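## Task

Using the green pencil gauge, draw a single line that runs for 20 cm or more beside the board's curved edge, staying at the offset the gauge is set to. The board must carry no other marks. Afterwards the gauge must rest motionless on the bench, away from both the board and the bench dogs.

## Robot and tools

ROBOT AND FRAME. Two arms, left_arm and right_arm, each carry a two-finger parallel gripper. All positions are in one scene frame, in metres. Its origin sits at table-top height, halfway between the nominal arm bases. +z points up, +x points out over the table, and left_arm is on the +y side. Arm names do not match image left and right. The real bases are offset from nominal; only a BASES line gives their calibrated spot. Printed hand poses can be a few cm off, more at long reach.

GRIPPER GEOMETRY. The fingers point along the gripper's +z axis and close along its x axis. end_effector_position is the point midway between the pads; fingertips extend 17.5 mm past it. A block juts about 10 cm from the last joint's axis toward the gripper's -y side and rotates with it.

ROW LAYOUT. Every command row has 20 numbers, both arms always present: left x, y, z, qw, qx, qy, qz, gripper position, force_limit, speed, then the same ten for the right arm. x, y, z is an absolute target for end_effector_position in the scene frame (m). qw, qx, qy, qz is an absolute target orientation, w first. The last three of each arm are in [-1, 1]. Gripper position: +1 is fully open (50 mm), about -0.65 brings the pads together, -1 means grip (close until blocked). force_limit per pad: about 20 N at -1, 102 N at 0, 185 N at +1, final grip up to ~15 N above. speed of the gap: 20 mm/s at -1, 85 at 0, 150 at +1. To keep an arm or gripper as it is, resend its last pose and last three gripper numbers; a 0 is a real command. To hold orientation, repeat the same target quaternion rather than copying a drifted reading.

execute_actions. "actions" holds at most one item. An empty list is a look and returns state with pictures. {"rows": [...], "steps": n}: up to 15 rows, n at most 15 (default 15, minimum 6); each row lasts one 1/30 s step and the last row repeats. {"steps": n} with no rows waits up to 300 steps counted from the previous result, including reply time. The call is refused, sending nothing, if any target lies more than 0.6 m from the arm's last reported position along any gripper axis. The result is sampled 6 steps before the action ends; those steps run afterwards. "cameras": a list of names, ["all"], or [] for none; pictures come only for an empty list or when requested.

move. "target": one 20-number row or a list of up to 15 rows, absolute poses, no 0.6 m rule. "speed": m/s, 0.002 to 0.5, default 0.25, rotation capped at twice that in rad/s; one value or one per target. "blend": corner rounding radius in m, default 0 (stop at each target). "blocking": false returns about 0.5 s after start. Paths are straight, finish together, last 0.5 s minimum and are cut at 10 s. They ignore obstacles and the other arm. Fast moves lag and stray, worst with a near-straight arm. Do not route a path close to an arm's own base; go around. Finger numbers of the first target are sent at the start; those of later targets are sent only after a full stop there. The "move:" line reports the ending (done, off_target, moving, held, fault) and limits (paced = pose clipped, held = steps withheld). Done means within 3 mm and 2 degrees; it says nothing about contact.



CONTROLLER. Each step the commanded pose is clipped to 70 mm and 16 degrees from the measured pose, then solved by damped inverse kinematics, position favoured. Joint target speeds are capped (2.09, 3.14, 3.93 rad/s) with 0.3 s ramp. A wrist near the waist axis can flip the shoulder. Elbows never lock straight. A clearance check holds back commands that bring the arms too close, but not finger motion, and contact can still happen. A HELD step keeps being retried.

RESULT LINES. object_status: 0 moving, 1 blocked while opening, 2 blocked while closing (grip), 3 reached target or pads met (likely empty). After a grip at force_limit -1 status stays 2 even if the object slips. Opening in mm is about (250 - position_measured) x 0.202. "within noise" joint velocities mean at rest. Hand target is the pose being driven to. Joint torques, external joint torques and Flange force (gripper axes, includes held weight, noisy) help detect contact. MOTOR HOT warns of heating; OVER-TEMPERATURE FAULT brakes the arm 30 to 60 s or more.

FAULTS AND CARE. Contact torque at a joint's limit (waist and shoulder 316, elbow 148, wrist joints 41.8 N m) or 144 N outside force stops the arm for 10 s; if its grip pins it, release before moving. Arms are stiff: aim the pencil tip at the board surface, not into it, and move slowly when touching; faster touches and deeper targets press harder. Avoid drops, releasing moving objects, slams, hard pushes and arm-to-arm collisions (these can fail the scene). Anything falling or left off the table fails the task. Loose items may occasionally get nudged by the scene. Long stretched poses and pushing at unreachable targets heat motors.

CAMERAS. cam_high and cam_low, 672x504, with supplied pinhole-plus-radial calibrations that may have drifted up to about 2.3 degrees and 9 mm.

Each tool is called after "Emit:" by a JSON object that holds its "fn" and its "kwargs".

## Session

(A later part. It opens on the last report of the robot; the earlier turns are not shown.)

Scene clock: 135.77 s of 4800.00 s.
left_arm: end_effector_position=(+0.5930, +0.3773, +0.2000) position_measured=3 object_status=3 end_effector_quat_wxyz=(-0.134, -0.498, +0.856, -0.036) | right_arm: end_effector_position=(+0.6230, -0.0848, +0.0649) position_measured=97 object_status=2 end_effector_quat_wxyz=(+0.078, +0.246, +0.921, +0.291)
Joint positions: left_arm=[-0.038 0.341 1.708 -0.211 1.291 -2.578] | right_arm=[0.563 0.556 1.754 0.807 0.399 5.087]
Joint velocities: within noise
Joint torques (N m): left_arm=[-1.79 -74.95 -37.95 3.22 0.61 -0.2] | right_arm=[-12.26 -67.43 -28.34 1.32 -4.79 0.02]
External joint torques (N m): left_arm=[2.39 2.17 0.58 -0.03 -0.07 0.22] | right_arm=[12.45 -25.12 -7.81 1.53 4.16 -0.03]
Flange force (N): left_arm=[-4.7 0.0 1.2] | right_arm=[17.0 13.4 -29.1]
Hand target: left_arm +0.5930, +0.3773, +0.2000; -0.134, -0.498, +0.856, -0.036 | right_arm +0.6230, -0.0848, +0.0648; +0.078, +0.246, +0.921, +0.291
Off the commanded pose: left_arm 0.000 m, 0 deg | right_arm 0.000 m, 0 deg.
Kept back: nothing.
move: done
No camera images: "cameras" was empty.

Emit:
{"fn": "move", "kwargs": {"target": [[0.593,0.3773,0.2,-0.134,-0.498,0.856,-0.036,1,-1,0,0.6229,-0.0847,0.0651,0.0776,0.2460,0.9214,0.2905,-1,-0.5,-1],[0.593,0.3773,0.2,-0.134,-0.498,0.856,-0.036,1,-1,0,0.63247,-0.06834,0.0651,0.0720,0.2283,0.9260,0.2920,-1,-0.5,-1]], "speed": [0.03,0.03], "cameras": ["cam_low"]}}

Emit:
{"fn": "zoom_image", "kwargs": {"camera": "cam_low", "region": [450, 300, 500, 350]}}

Scene clock: 137.87 s of 4800.00 s.
left_arm: end_effector_position=(+0.5930, +0.3773, +0.2000) position_measured=3 object_status=3 end_effector_quat_wxyz=(-0.134, -0.498, +0.856, -0.036) | right_arm: end_effector_position=(+0.6324, -0.0684, +0.0651) position_measured=97 object_status=2 end_effector_quat_wxyz=(+0.072, +0.228, +0.926, +0.292)
Joint positions: left_arm=[-0.038 0.341 1.708 -0.211 1.291 -2.578] | right_arm=[0.568 0.58 1.71 0.792 0.43 5.079]
Joint velocities: within noise
Joint torques (N m): left_arm=[-1.56 -75.29 -38.1 3.22 0.61 -0.2] | right_arm=[-12.2 -71.97 -33.33 2.01 -6.1 -0.11]
External joint torques (N m): left_arm=[1.75 2.52 0.71 -0.05 -0.07 0.22] | right_arm=[12.23 -23.26 -3.29 0.96 5.48 0.11]
Flange force (N): left_arm=[-4.1 -0.7 1.7] | right_arm=[19.0 8.9 -30.7]
Hand target: left_arm +0.5930, +0.3773, +0.2000; -0.134, -0.498, +0.856, -0.036 | right_arm +0.6325, -0.0683, +0.0651; +0.072, +0.228, +0.926, +0.292
Off the commanded pose: left_arm 0.000 m, 0 deg | right_arm 0.000 m, 0 deg.
Kept back: nothing.
move: done
Images, in order (width x height): cam_low 672x504.

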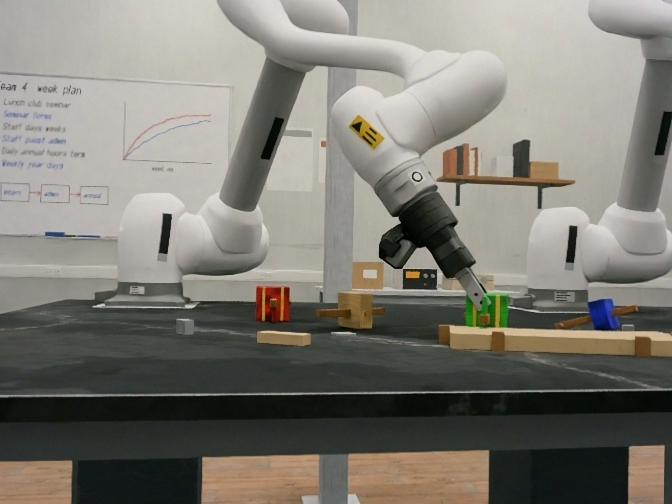

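Scaled by 10.080 from the camera's 672x504 image, which has a finer 960x720 frame.

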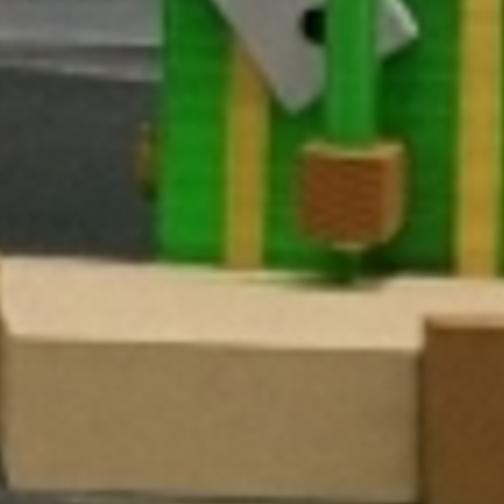

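Emit:
{"fn": "move", "kwargs": {"target": [[0.593,0.3773,0.2,-0.134,-0.498,0.856,-0.036,1,-1,0,0.64125,-0.05153,0.0653,0.0664,0.2105,0.9302,0.2933,-1,-0.5,-1],[0.593,0.3773,0.2,-0.134,-0.498,0.856,-0.036,1,-1,0,0.64952,-0.03446,0.0653,0.0607,0.1926,0.9341,0.2945,-1,-0.5,-1]], "speed": [0.03,0.03], "blend": [0.002,0], "cameras": []}}

Scene clock: 140.03 s of 4800.00 s.
left_arm: end_effector_position=(+0.5930, +0.3773, +0.2000) position_measured=3 object_status=3 end_effector_quat_wxyz=(-0.134, -0.498, +0.856, -0.036) | right_arm: end_effector_position=(+0.6495, -0.0345, +0.0653) position_measured=97 object_status=2 end_effector_quat_wxyz=(+0.061, +0.193, +0.934, +0.294)
Joint positions: left_arm=[-0.038 0.341 1.708 -0.211 1.291 -2.578] | right_arm=[0.58 0.629 1.62 0.764 0.494 5.064]
Joint velocities: within noise
Joint torques (N m): left_arm=[-1.7 -75.66 -37.88 3.21 0.57 -0.21] | right_arm=[-13.77 -80.52 -32.6 1.12 -6.16 -0.52]
External joint torques (N m): left_arm=[1.46 3.56 0.61 -0.07 -0.03 0.23] | right_arm=[13.53 -19.62 -4.77 2.1 5.57 0.52]
Flange force (N): left_arm=[-4.8 -2.4 2.0] | right_arm=[16.7 12.4 -21.8]
Hand target: left_arm +0.5930, +0.3773, +0.2000; -0.134, -0.498, +0.856, -0.036 | right_arm +0.6495, -0.0345, +0.0653; +0.061, +0.193, +0.934, +0.294
Off the commanded pose: left_arm 0.000 m, 0 deg | right_arm 0.000 m, 0 deg.
Kept back: nothing.
move: done; blend cut to 0 m at target 1
No camera images: "cameras" was empty.

Emit:
{"fn": "move", "kwargs": {"target": [[0.593,0.3773,0.2,-0.134,-0.498,0.856,-0.036,1,-1,0,0.65714,-0.0171,0.0653,0.0551,0.1746,0.9376,0.2956,-1,-0.5,-1],[0.593,0.3773,0.2,-0.134,-0.498,0.856,-0.036,1,-1,0,0.66406,0.00058,0.0653,0.0494,0.1566,0.9408,0.2966,-1,-0.5,-1]], "speed": [0.035,0.035], "cameras": ["cam_low"]}}

Emit:
{"fn": "zoom_image", "kwargs": {"camera": "cam_low", "region": [450, 290, 550, 360]}}

Scene clock: 142.03 s of 4800.00 s.
left_arm: end_effector_position=(+0.5930, +0.3773, +0.2000) position_measured=3 object_status=3 end_effector_quat_wxyz=(-0.134, -0.498, +0.856, -0.036) | right_arm: end_effector_position=(+0.6640, +0.0005, +0.0653) position_measured=97 object_status=2 end_effector_quat_wxyz=(+0.049, +0.157, +0.941, +0.297)
Joint positions: left_arm=[-0.038 0.341 1.708 -0.211 1.291 -2.578] | right_arm=[0.594 0.679 1.528 0.738 0.559 5.05]
Joint velocities: within noise
Joint torques (N m): left_arm=[-1.86 -74.99 -38.07 3.14 0.71 -0.21] | right_arm=[-18.24 -79.29 -37.12 0.48 -8.38 -0.77]
External joint torques (N m): left_arm=[1.62 2.71 0.77 0 -0.17 0.23] | right_arm=[18.27 -25.92 -1.11 2.96 7.82 0.77]
Flange force (N): left_arm=[-4.1 -0.9 2.1] | right_arm=[28.8 8.0 -31.4]
Hand target: left_arm +0.5930, +0.3773, +0.2000; -0.134, -0.498, +0.856, -0.036 | right_arm +0.6641, +0.0006, +0.0653; +0.049, +0.157, +0.941, +0.297
Off the commanded pose: left_arm 0.000 m, 0 deg | right_arm 0.000 m, 0 deg.
Kept back: nothing.
move: done
Images, in order (width x height): cam_low 672x504.

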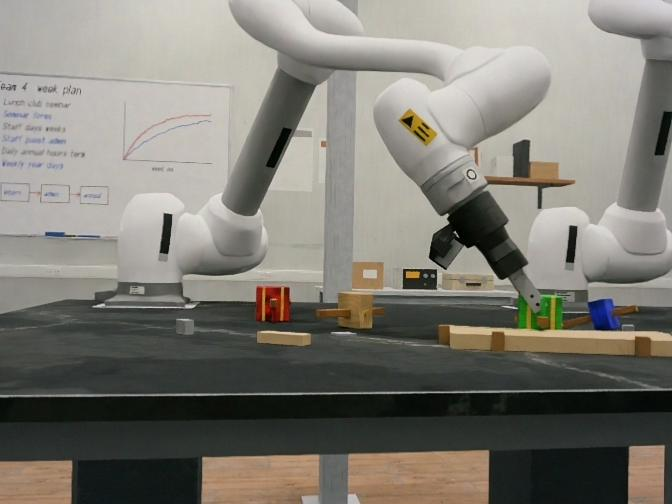

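Scaled by 5.040 from the camera's 672x504 image, which has a finer 960x720 frame.

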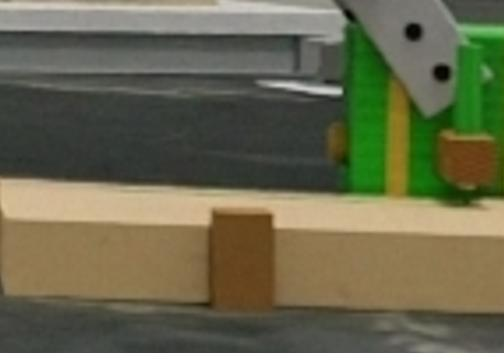

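Emit:
{"fn": "move", "kwargs": {"target": [[0.593,0.3773,0.2,-0.134,-0.498,0.856,-0.036,1,-1,0,0.67003,0.01856,0.0655,0.0437,0.1385,0.9436,0.2975,-1,-0.5,-1],[0.593,0.3773,0.2,-0.134,-0.498,0.856,-0.036,1,-1,0,0.67554,0.0367,0.0656,0.0379,0.1204,0.9461,0.2983,-1,-0.5,-1]], "speed": [0.035,0.035], "cameras": []}}

Scene clock: 146.60 s of 4800.00 s.
left_arm: end_effector_position=(+0.5930, +0.3773, +0.2000) position_measured=3 object_status=3 end_effector_quat_wxyz=(-0.134, -0.498, +0.856, -0.036) | right_arm: end_effector_position=(+0.6755, +0.0366, +0.0656) position_measured=97 object_status=2 end_effector_quat_wxyz=(+0.038, +0.120, +0.946, +0.298)
Joint positions: left_arm=[-0.038 0.341 1.708 -0.211 1.291 -2.578] | right_arm=[0.611 0.729 1.433 0.714 0.626 5.037]
Joint velocities: within noise
Joint torques (N m): left_arm=[-1.61 -75.06 -37.86 3.26 0.58 -0.25] | right_arm=[-12.36 -93.27 -38 1.55 -5.91 -0.82]
External joint torques (N m): left_arm=[1.77 2.56 0.59 -0.1 -0.03 0.27] | right_arm=[12.46 -17.04 -1.29 2.13 5.37 0.82]
Flange force (N): left_arm=[-4.3 -0.9 1.5] | right_arm=[18.5 7.5 -19.3]
Hand target: left_arm +0.5930, +0.3773, +0.2000; -0.134, -0.498, +0.856, -0.036 | right_arm +0.6755, +0.0367, +0.0656; +0.038, +0.120, +0.946, +0.298
Off the commanded pose: left_arm 0.000 m, 0 deg | right_arm 0.000 m, 0 deg.
Kept back: nothing.
move: done
No camera images: "cameras" was empty.

Emit:
{"fn": "move", "kwargs": {"target": [[0.593,0.3773,0.2,-0.134,-0.498,0.856,-0.036,1,-1,0,0.68031,0.05505,0.0656,0.0322,0.1022,0.9482,0.2990,-1,-0.5,-1],[0.593,0.3773,0.2,-0.134,-0.498,0.856,-0.036,1,-1,0,0.68439,0.07356,0.0657,0.0265,0.0840,0.9500,0.2995,-1,-0.5,-1]], "speed": [0.035,0.035], "cameras": ["cam_low"]}}

Emit:
{"fn": "zoom_image", "kwargs": {"camera": "cam_low", "region": [500, 290, 600, 360]}}

Scene clock: 148.57 s of 4800.00 s.
left_arm: end_effector_position=(+0.5930, +0.3773, +0.2000) position_measured=3 object_status=3 end_effector_quat_wxyz=(-0.134, -0.498, +0.856, -0.036) | right_arm: end_effector_position=(+0.6844, +0.0735, +0.0657) position_measured=97 object_status=2 end_effector_quat_wxyz=(+0.027, +0.084, +0.950, +0.300)
Joint positions: left_arm=[-0.038 0.341 1.708 -0.211 1.291 -2.578] | right_arm=[0.629 0.781 1.334 0.692 0.693 5.025]
Joint velocities: within noise
Joint torques (N m): left_arm=[-1.69 -75.83 -38.07 3.21 0.58 -0.28] | right_arm=[-9.55 -96.73 -36.35 1.52 -4.97 -0.9]
External joint torques (N m): left_arm=[2.21 3.49 0.82 -0.04 -0.04 0.29] | right_arm=[9.17 -18.39 -3.72 2.38 4.45 0.9]
Flange force (N): left_arm=[-5.5 -1.4 2.1] | right_arm=[14.1 8.7 -19.2]
Hand target: left_arm +0.5930, +0.3773, +0.2000; -0.134, -0.498, +0.856, -0.036 | right_arm +0.6844, +0.0736, +0.0657; +0.027, +0.084, +0.950, +0.300
Off the commanded pose: left_arm 0.000 m, 0 deg | right_arm 0.000 m, 0 deg.
Kept back: nothing.
move: done
Images, in order (width x height): cam_low 672x504.

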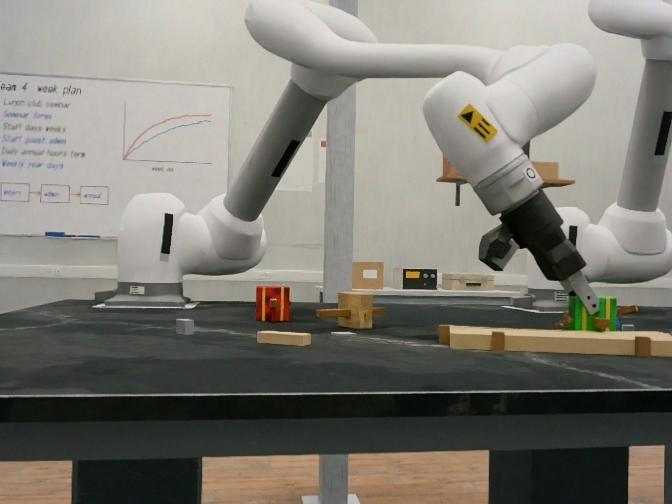

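Scaled by 5.040 from the camera's 672x504 image, which has a finer 960x720 frame.

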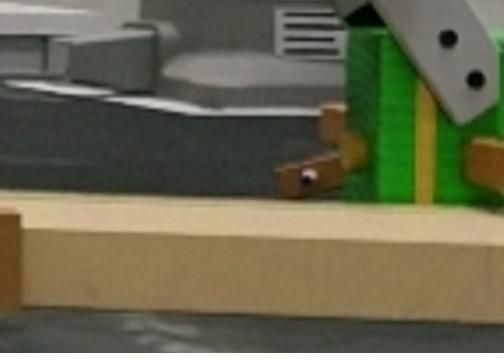

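Emit:
{"fn": "move", "kwargs": {"target": [[0.593,0.3773,0.2,-0.134,-0.498,0.856,-0.036,1,-1,0,0.68769,0.0922,0.0657,0.0207,0.0657,0.9514,0.3000,-1,-0.5,-1],[0.593,0.3773,0.2,-0.134,-0.498,0.856,-0.036,1,-1,0,0.69032,0.11097,0.0657,0.0150,0.0474,0.9525,0.3003,-1,-0.5,-1]], "speed": [0.035,0.035], "cameras": []}}

Scene clock: 150.57 s of 4800.00 s.
left_arm: end_effector_position=(+0.5930, +0.3773, +0.2000) position_measured=3 object_status=3 end_effector_quat_wxyz=(-0.134, -0.498, +0.856, -0.036) | right_arm: end_effector_position=(+0.6903, +0.1109, +0.0657) position_measured=97 object_status=2 end_effector_quat_wxyz=(+0.015, +0.047, +0.953, +0.300)
Joint positions: left_arm=[-0.038 0.341 1.708 -0.211 1.291 -2.578] | right_arm=[0.649 0.834 1.232 0.672 0.762 5.013]
Joint velocities: within noise
Joint torques (N m): left_arm=[-1.67 -75.44 -38.05 3.22 0.62 -0.17] | right_arm=[-6.41 -98.14 -35.57 2.5 -4.33 -0.75]
External joint torques (N m): left_arm=[1.5 3.57 0.89 -0.09 -0.08 0.19] | right_arm=[6.18 -21.83 -5.45 1.64 3.82 0.75]
Flange force (N): left_arm=[-4.6 -2.0 2.5] | right_arm=[12.8 8.8 -22.6]
Hand target: left_arm +0.5930, +0.3773, +0.2000; -0.134, -0.498, +0.856, -0.036 | right_arm +0.6903, +0.1110, +0.0657; +0.015, +0.047, +0.953, +0.300
Off the commanded pose: left_arm 0.000 m, 0 deg | right_arm 0.000 m, 0 deg.
Kept back: nothing.
move: done
No camera images: "cameras" was empty.

Emit:
{"fn": "move", "kwargs": {"target": [[0.593,0.3773,0.2,-0.134,-0.498,0.856,-0.036,1,-1,0,0.69221,0.12980,0.0657,0.0092,0.0291,0.9533,0.3006,-1,-0.5,-1]], "speed": [0.035], "cameras": ["cam_low"]}}

Emit:
{"fn": "zoom_image", "kwargs": {"camera": "cam_low", "region": [571, 280, 671, 360]}}

Emit:
{"fn": "move", "kwargs": {"target": [[0.593,0.3773,0.2,-0.134,-0.498,0.856,-0.036,1,-1,0,0.6921,0.1298,0.072,0.0092,0.0291,0.9533,0.3006,-1,-0.5,-1],[0.593,0.3773,0.2,-0.134,-0.498,0.856,-0.036,1,-1,0,0.68,0.1305,0.10,0.0092,0.0291,0.9533,0.3006,-1,-0.5,-1],[0.593,0.3773,0.2,-0.134,-0.498,0.856,-0.036,1,-1,0,0.60,0.10,0.15,0.0437,0.1385,0.9436,0.2975,-1,-0.5,-1],[0.593,0.3773,0.2,-0.134,-0.498,0.856,-0.036,1,-1,0,0.40,0.0,0.12,0.0437,0.1385,0.9436,0.2975,-1,-0.5,-1]], "speed": [0.05,0.1,0.2,0.3]}}

Emit:
{"fn": "zoom_image", "kwargs": {"camera": "cam_high", "region": [235, 210, 380, 330]}}

Scene clock: 152.23 s of 4800.00 s.
left_arm: end_effector_position=(+0.5930, +0.3773, +0.2000) position_measured=3 object_status=3 end_effector_quat_wxyz=(-0.134, -0.498, +0.856, -0.036) | right_arm: end_effector_position=(+0.6922, +0.1297, +0.0657) position_measured=97 object_status=2 end_effector_quat_wxyz=(+0.009, +0.029, +0.953, +0.301)
Joint positions: left_arm=[-0.038 0.341 1.708 -0.211 1.291 -2.578] | right_arm=[0.659 0.861 1.179 0.663 0.798 5.008]
Joint velocities: within noise
Joint torques (N m): left_arm=[-1.74 -75.41 -37.94 3.16 0.55 -0.15] | right_arm=[-5.31 -98.2 -34.19 2.31 -2.87 -0.62]
External joint torques (N m): left_arm=[1.48 3.19 0.76 -0.03 0 0.17] | right_arm=[5.21 -24.19 -7.19 1.92 2.37 0.62]
Flange force (N): left_arm=[-4.3 -1.7 2.0] | right_arm=[13.2 8.7 -23.3]
Hand target: left_arm +0.5930, +0.3773, +0.2000; -0.134, -0.498, +0.856, -0.036 | right_arm +0.6922, +0.1298, +0.0657; +0.009, +0.029, +0.953, +0.301
Off the commanded pose: left_arm 0.000 m, 0 deg | right_arm 0.000 m, 0 deg.
Kept back: nothing.
move: done
Images, in order (width x height): cam_low 672x504.

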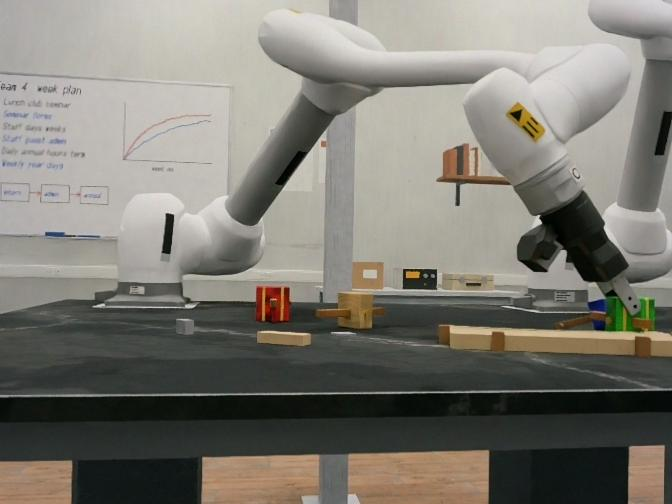

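Scaled by 5.040 from the camera's 672x504 image, which has a finer 960x720 frame.

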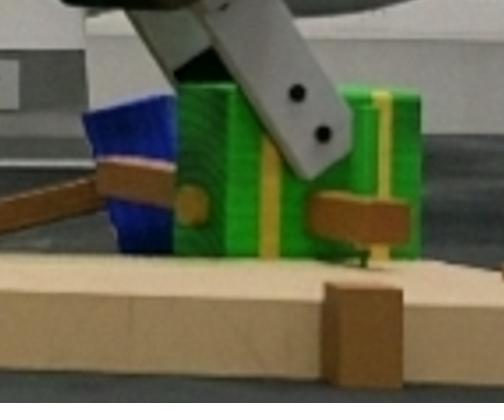

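Scene clock: 155.20 s of 4800.00 s.
left_arm: end_effector_position=(+0.5930, +0.3773, +0.2000) position_measured=3 object_status=3 end_effector_quat_wxyz=(-0.134, -0.498, +0.856, -0.036) | right_arm: end_effector_position=(+0.4001, +0.0000, +0.1200) position_measured=97 object_status=2 end_effector_quat_wxyz=(+0.044, +0.139, +0.944, +0.297) end_effector_velocity=(-0.001, -0.001, +0.000) end_effector_angular_velocity=(+0.002, +0.000, +0.000)
Joint positions: left_arm=[-0.038 0.341 1.708 -0.211 1.291 -2.578] | right_arm=[0.81 0.372 1.927 0.779 0.397 5.129]
Joint velocities: left_arm=[within noise] | right_arm=[0 -0.001 0.004 0.01 -0.002 -0.009]
Joint torques (N m): left_arm=[-1.21 -75.12 -38 3.12 0.58 -0.21] | right_arm=[0.68 -73.54 -34.53 3.3 -0.99 -0.34]
External joint torques (N m): left_arm=[1.45 3.06 0.88 0.04 -0.03 0.23] | right_arm=[-0.66 -1.76 -1.96 -0.37 0.28 0.34]
Flange force (N): left_arm=[-4.1 -1.3 2.2] | right_arm=[-1.3 5.2 -3.5]
Hand target: left_arm +0.5930, +0.3773, +0.2000; -0.134, -0.498, +0.856, -0.036 | right_arm +0.4000, +0.0000, +0.1200; +0.044, +0.139, +0.944, +0.297
Off the commanded pose: left_arm 0.000 m, 0 deg | right_arm 0.000 m, 0 deg.
Kept back: nothing.
move: done

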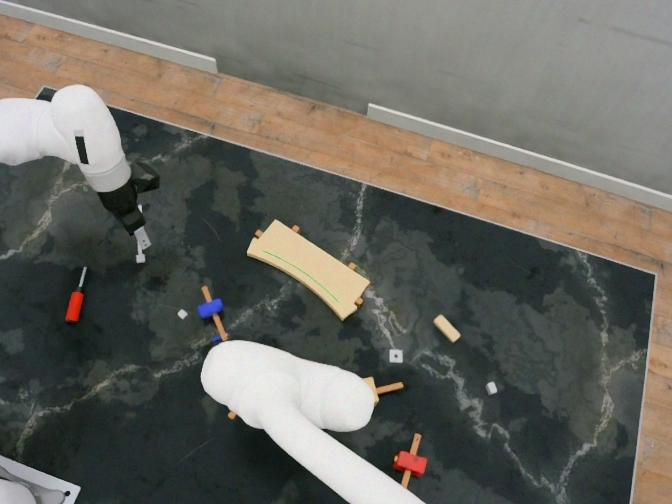

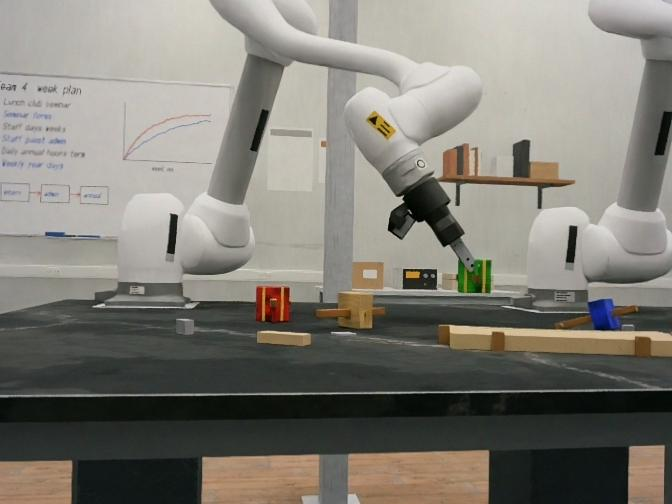

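Scaled by 3.476 from the camera's 672x504 image, which has a finer 960x720 frame.

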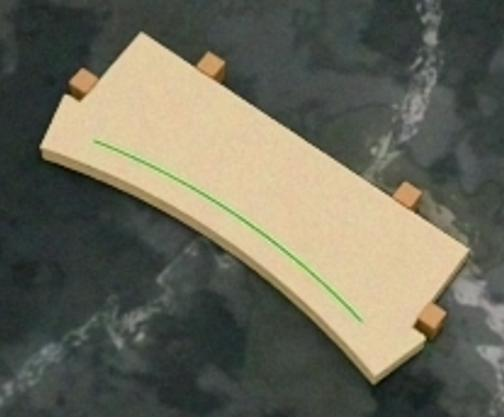

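Emit:
{"fn": "zoom_image", "kwargs": {"camera": "cam_high", "region": [250, 235, 350, 315]}}

Emit:
{"fn": "move", "kwargs": {"target": [[0.593,0.3773,0.2,-0.134,-0.498,0.856,-0.036,1,-1,0,0.40,0.0,0.062,0.0437,0.1385,0.9436,0.2975,-1,-0.5,-1]], "speed": [0.08], "cameras": ["cam_low"]}}

Emit:
{"fn": "zoom_image", "kwargs": {"camera": "cam_low", "region": [430, 260, 510, 340]}}

Scaled by 5.040 from the camera's 672x504 image, which has a finer 960x720 frame.

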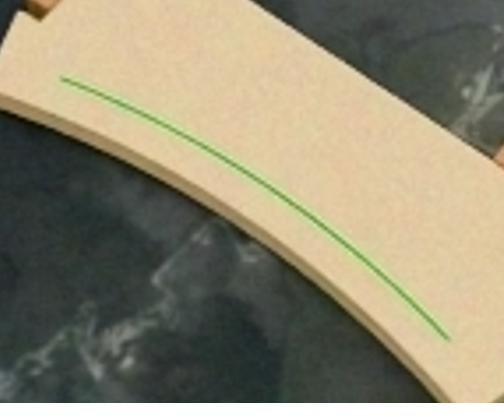

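Scene clock: 156.57 s of 4800.00 s.
left_arm: end_effector_position=(+0.5930, +0.3773, +0.2000) position_measured=3 object_status=3 end_effector_quat_wxyz=(-0.134, -0.498, +0.856, -0.036) | right_arm: end_effector_position=(+0.3999, +0.0001, +0.0621) position_measured=97 object_status=2 end_effector_quat_wxyz=(+0.044, +0.138, +0.944, +0.297) end_effector_velocity=(+0.001, -0.001, -0.002) end_effector_angular_velocity=(+0.003, +0.000, -0.001)
Joint positions: left_arm=[-0.038 0.341 1.708 -0.211 1.291 -2.578] | right_arm=[0.811 0.443 1.958 0.985 0.332 4.908]
Joint velocities: left_arm=[within noise] | right_arm=[-0.003 0.002 0.002 0.018 -0.001 -0.02]
Joint torques (N m): left_arm=[-1.04 -75.31 -38.15 3.13 0.57 -0.2] | right_arm=[1.24 -77.52 -31.24 2.24 -0.55 -0.38]
External joint torques (N m): left_arm=[0.91 3.38 1.07 0 -0.03 0.22] | right_arm=[-1.01 -1.98 -2.52 -0.1 0.22 0.38]
Flange force (N): left_arm=[-3.6 -1.8 2.7] | right_arm=[0.0 0.0 0.0]
Hand target: left_arm +0.5930, +0.3773, +0.2000; -0.134, -0.498, +0.856, -0.036 | right_arm +0.4000, +0.0000, +0.0620; +0.044, +0.139, +0.944, +0.297
Off the commanded pose: left_arm 0.000 m, 0 deg | right_arm 0.000 m, 0 deg.
Kept back: nothing.
move: done
Images, in order (width x height): cam_low 672x504.

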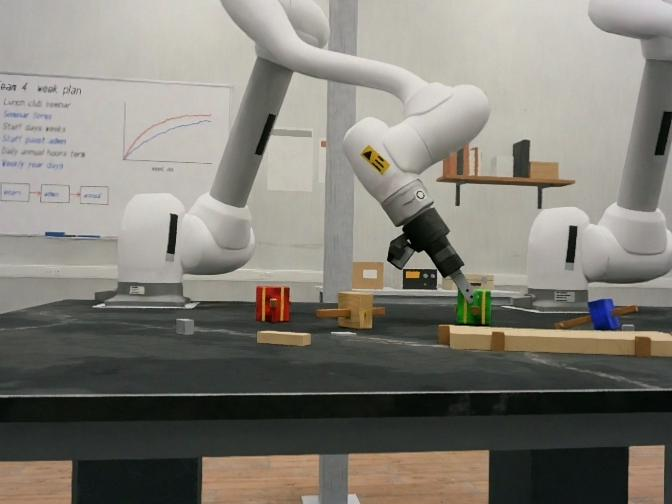

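Scaled by 6.300 from the camera's 672x504 image, which has a finer 960x720 frame.

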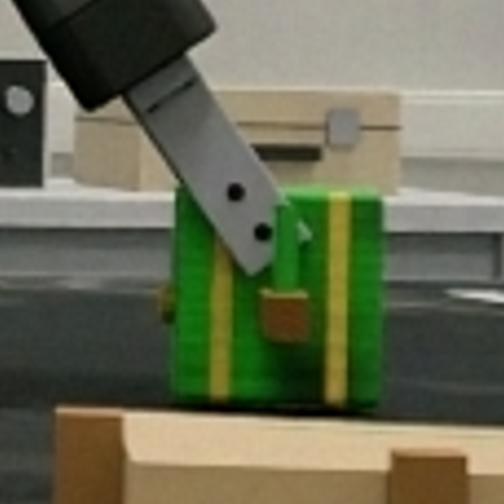

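Emit:
{"fn": "move", "kwargs": {"target": [[0.593,0.3773,0.2,-0.134,-0.498,0.856,-0.036,1,-1,0,0.40,0.0,0.0605,0.0437,0.1385,0.9436,0.2975,-1,-0.5,-1]], "speed": [0.03], "cameras": []}}

Scene clock: 157.50 s of 4800.00 s.
left_arm: end_effector_position=(+0.5930, +0.3773, +0.2000) position_measured=3 object_status=3 end_effector_quat_wxyz=(-0.134, -0.498, +0.856, -0.036) | right_arm: end_effector_position=(+0.4000, +0.0000, +0.0605) position_measured=97 object_status=2 end_effector_quat_wxyz=(+0.044, +0.139, +0.944, +0.297)
Joint positions: left_arm=[-0.038 0.341 1.708 -0.211 1.291 -2.578] | right_arm=[0.81 0.445 1.959 0.993 0.331 4.9]
Joint velocities: within noise
Joint torques (N m): left_arm=[-1.76 -75.41 -38.01 3.12 0.54 -0.11] | right_arm=[0.66 -77.7 -31.8 2.17 -0.5 -0.3]
External joint torques (N m): left_arm=[2.09 3.21 0.82 0.04 0 0.13] | right_arm=[-0.69 -1.88 -1.94 -0.03 0.17 0.3]
Flange force (N): left_arm=[-5.0 -1.3 1.9] | right_arm=[0.0 0.0 0.0]
Hand target: left_arm +0.5930, +0.3773, +0.2000; -0.134, -0.498, +0.856, -0.036 | right_arm +0.4000, +0.0000, +0.0605; +0.044, +0.139, +0.944, +0.298
Off the commanded pose: left_arm 0.000 m, 0 deg | right_arm 0.000 m, 0 deg.
Kept back: nothing.
move: done
No camera images: "cameras" was empty.

Emit:
{"fn": "move", "kwargs": {"target": [[0.593,0.3773,0.2,-0.134,-0.498,0.856,-0.036,1,-1,0,0.40,0.0,0.0593,0.0437,0.1385,0.9436,0.2975,-1,-0.5,-1]], "speed": [0.03], "cameras": []}}

Scene clock: 158.43 s of 4800.00 s.
left_arm: end_effector_position=(+0.5930, +0.3773, +0.2000) position_measured=3 object_status=3 end_effector_quat_wxyz=(-0.134, -0.498, +0.856, -0.036) | right_arm: end_effector_position=(+0.4000, +0.0000, +0.0593) position_measured=97 object_status=2 end_effector_quat_wxyz=(+0.044, +0.139, +0.944, +0.297)
Joint positions: left_arm=[-0.038 0.341 1.708 -0.211 1.291 -2.578] | right_arm=[0.81 0.446 1.96 0.998 0.329 4.895]
Joint velocities: within noise
Joint torques (N m): left_arm=[-1.54 -74.8 -37.96 3.1 0.64 -0.07] | right_arm=[0.77 -77.97 -31.69 2.01 -0.45 -0.68]
External joint torques (N m): left_arm=[1.64 2.7 0.78 0.05 -0.1 0.09] | right_arm=[-0.9 -1.47 -1.92 0.12 0.13 0.68]
Flange force (N): left_arm=[-4.0 -1.0 1.9] | right_arm=[0.0 0.0 0.0]
Hand target: left_arm +0.5930, +0.3773, +0.2000; -0.134, -0.498, +0.856, -0.036 | right_arm +0.4000, +0.0000, +0.0593; +0.044, +0.139, +0.944, +0.298
Off the commanded pose: left_arm 0.000 m, 0 deg | right_arm 0.000 m, 0 deg.
Kept back: nothing.
move: done
No camera images: "cameras" was empty.

Emit:
{"fn": "move", "kwargs": {"target": [[0.593,0.3773,0.2,-0.134,-0.498,0.856,-0.036,1,-1,0,0.40,0.0,0.0582,0.0437,0.1385,0.9436,0.2975,-1,-0.5,-1]], "speed": [0.03], "cameras": ["cam_low"]}}

Emit:
{"fn": "zoom_image", "kwargs": {"camera": "cam_low", "region": [430, 260, 510, 340]}}

Scene clock: 159.37 s of 4800.00 s.
left_arm: end_effector_position=(+0.5930, +0.3773, +0.2000) position_measured=3 object_status=3 end_effector_quat_wxyz=(-0.134, -0.498, +0.856, -0.036) | right_arm: end_effector_position=(+0.4000, +0.0000, +0.0584) position_measured=97 object_status=2 end_effector_quat_wxyz=(+0.044, +0.138, +0.944, +0.298)
Joint positions: left_arm=[-0.038 0.341 1.708 -0.211 1.291 -2.578] | right_arm=[0.81 0.448 1.96 1.003 0.328 4.89]
Joint velocities: within noise
Joint torques (N m): left_arm=[-1.45 -74.71 -37.94 3.25 0.64 -0.18] | right_arm=[-0.4 -41.91 -19.33 0.79 -1.7 -0.43]
External joint torques (N m): left_arm=[1.07 2.65 0.74 -0.12 -0.09 0.2] | right_arm=[0.56 -37.74 -14.25 1.32 1.4 0.43]
Flange force (N): left_arm=[-3.3 -1.3 2.0] | right_arm=[0.0 0.0 0.0]
Hand target: left_arm +0.5930, +0.3773, +0.2000; -0.134, -0.498, +0.856, -0.036 | right_arm +0.4000, +0.0000, +0.0582; +0.044, +0.139, +0.944, +0.298
Off the commanded pose: left_arm 0.000 m, 0 deg | right_arm 0.000 m, 0 deg.
Kept back: nothing.
move: done
Images, in order (width x height): cam_low 672x504.

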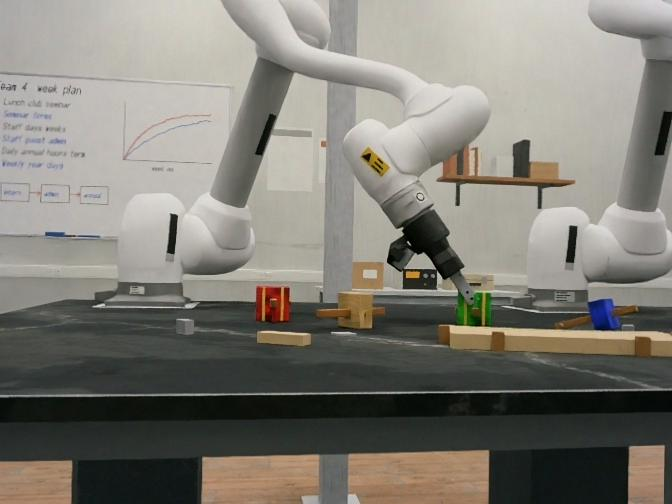

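Scaled by 6.300 from the camera's 672x504 image, which has a finer 960x720 frame.

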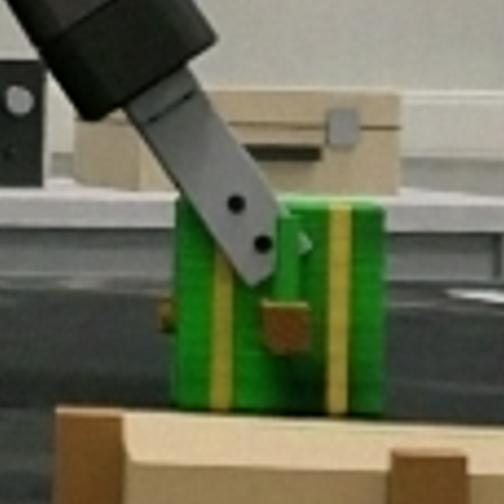

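Emit:
{"fn": "move", "kwargs": {"target": [[0.593,0.3773,0.2,-0.134,-0.498,0.856,-0.036,1,-1,0,0.40,0.0,0.0587,0.0437,0.1385,0.9436,0.2975,-1,-0.5,-1],[0.593,0.3773,0.2,-0.134,-0.498,0.856,-0.036,1,-1,0,0.40,0.0,0.0587,0.0437,0.1385,0.9436,0.2975,0.8,-0.5,-1],[0.593,0.3773,0.2,-0.134,-0.498,0.856,-0.036,1,-1,0,0.3835,-0.055,0.1406,0.0437,0.1385,0.9436,0.2975,0.8,-0.5,-1],[0.593,0.3773,0.2,-0.134,-0.498,0.856,-0.036,1,-1,0,0.40,-0.35,0.25,0.0437,0.1385,0.9436,0.2975,0.8,-0.5,-1]], "speed": [0.02,0.05,0.08,0.25]}}

Emit:
{"fn": "zoom_image", "kwargs": {"camera": "cam_high", "region": [200, 210, 380, 430]}}

Emit:
{"fn": "zoom_image", "kwargs": {"camera": "cam_low", "region": [430, 260, 510, 340]}}

Scene clock: 165.30 s of 4800.00 s.
left_arm: end_effector_position=(+0.5930, +0.3773, +0.2000) position_measured=3 object_status=3 end_effector_quat_wxyz=(-0.134, -0.498, +0.856, -0.036) | right_arm: end_effector_position=(+0.4000, -0.3500, +0.2499) position_measured=32 object_status=3 end_effector_quat_wxyz=(+0.044, +0.138, +0.944, +0.297)
Joint positions: left_arm=[-0.038 0.341 1.708 -0.211 1.291 -2.578] | right_arm=[0.239 -0.055 2.158 0.726 0.857 4.78]
Joint velocities: within noise
Joint torques (N m): left_arm=[-1.91 -74.46 -37.93 3.18 0.59 -0.15] | right_arm=[1.22 -31.82 -36.92 3.88 0.11 -0.38]
External joint torques (N m): left_arm=[2.09 2.16 0.6 -0.02 -0.06 0.17] | right_arm=[-1.23 -2.15 -3.16 0.21 -0.24 0.38]
Flange force (N): left_arm=[-4.2 -0.2 1.3] | right_arm=[-1.9 2.7 -5.3]
Hand target: left_arm +0.5930, +0.3773, +0.2000; -0.134, -0.498, +0.856, -0.036 | right_arm +0.4000, -0.3500, +0.2500; +0.044, +0.139, +0.944, +0.298
Off the commanded pose: left_arm 0.000 m, 0 deg | right_arm 0.000 m, 0 deg.
Kept back: nothing.
move: done

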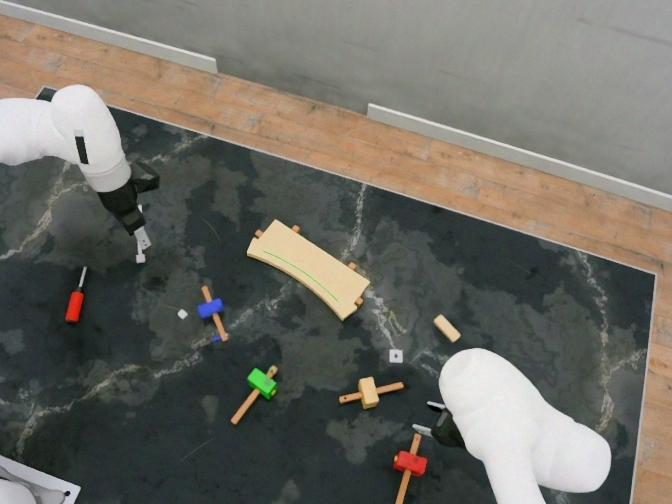

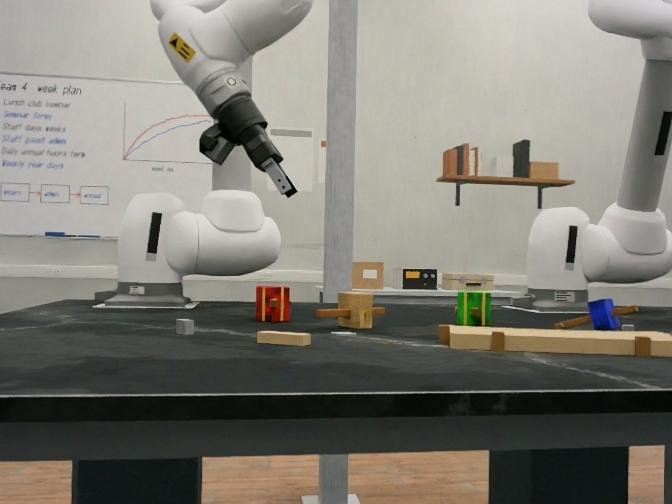

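Scaled by 2.291 from the camera's 672x504 image, which has a finer 960x720 frame.

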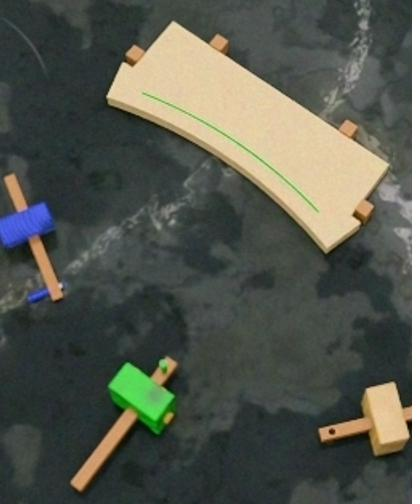

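Scaled by 6.300 from the camera's 672x504 image, which has a finer 960x720 frame.

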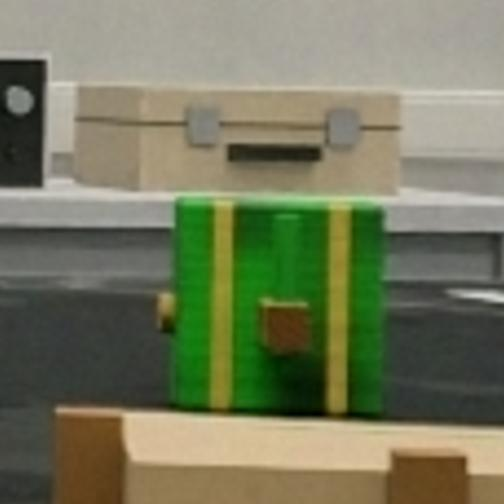

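Emit:
{"fn": "finished_scene", "kwargs": {"scene": 1}}

The scene is finished: the task was done.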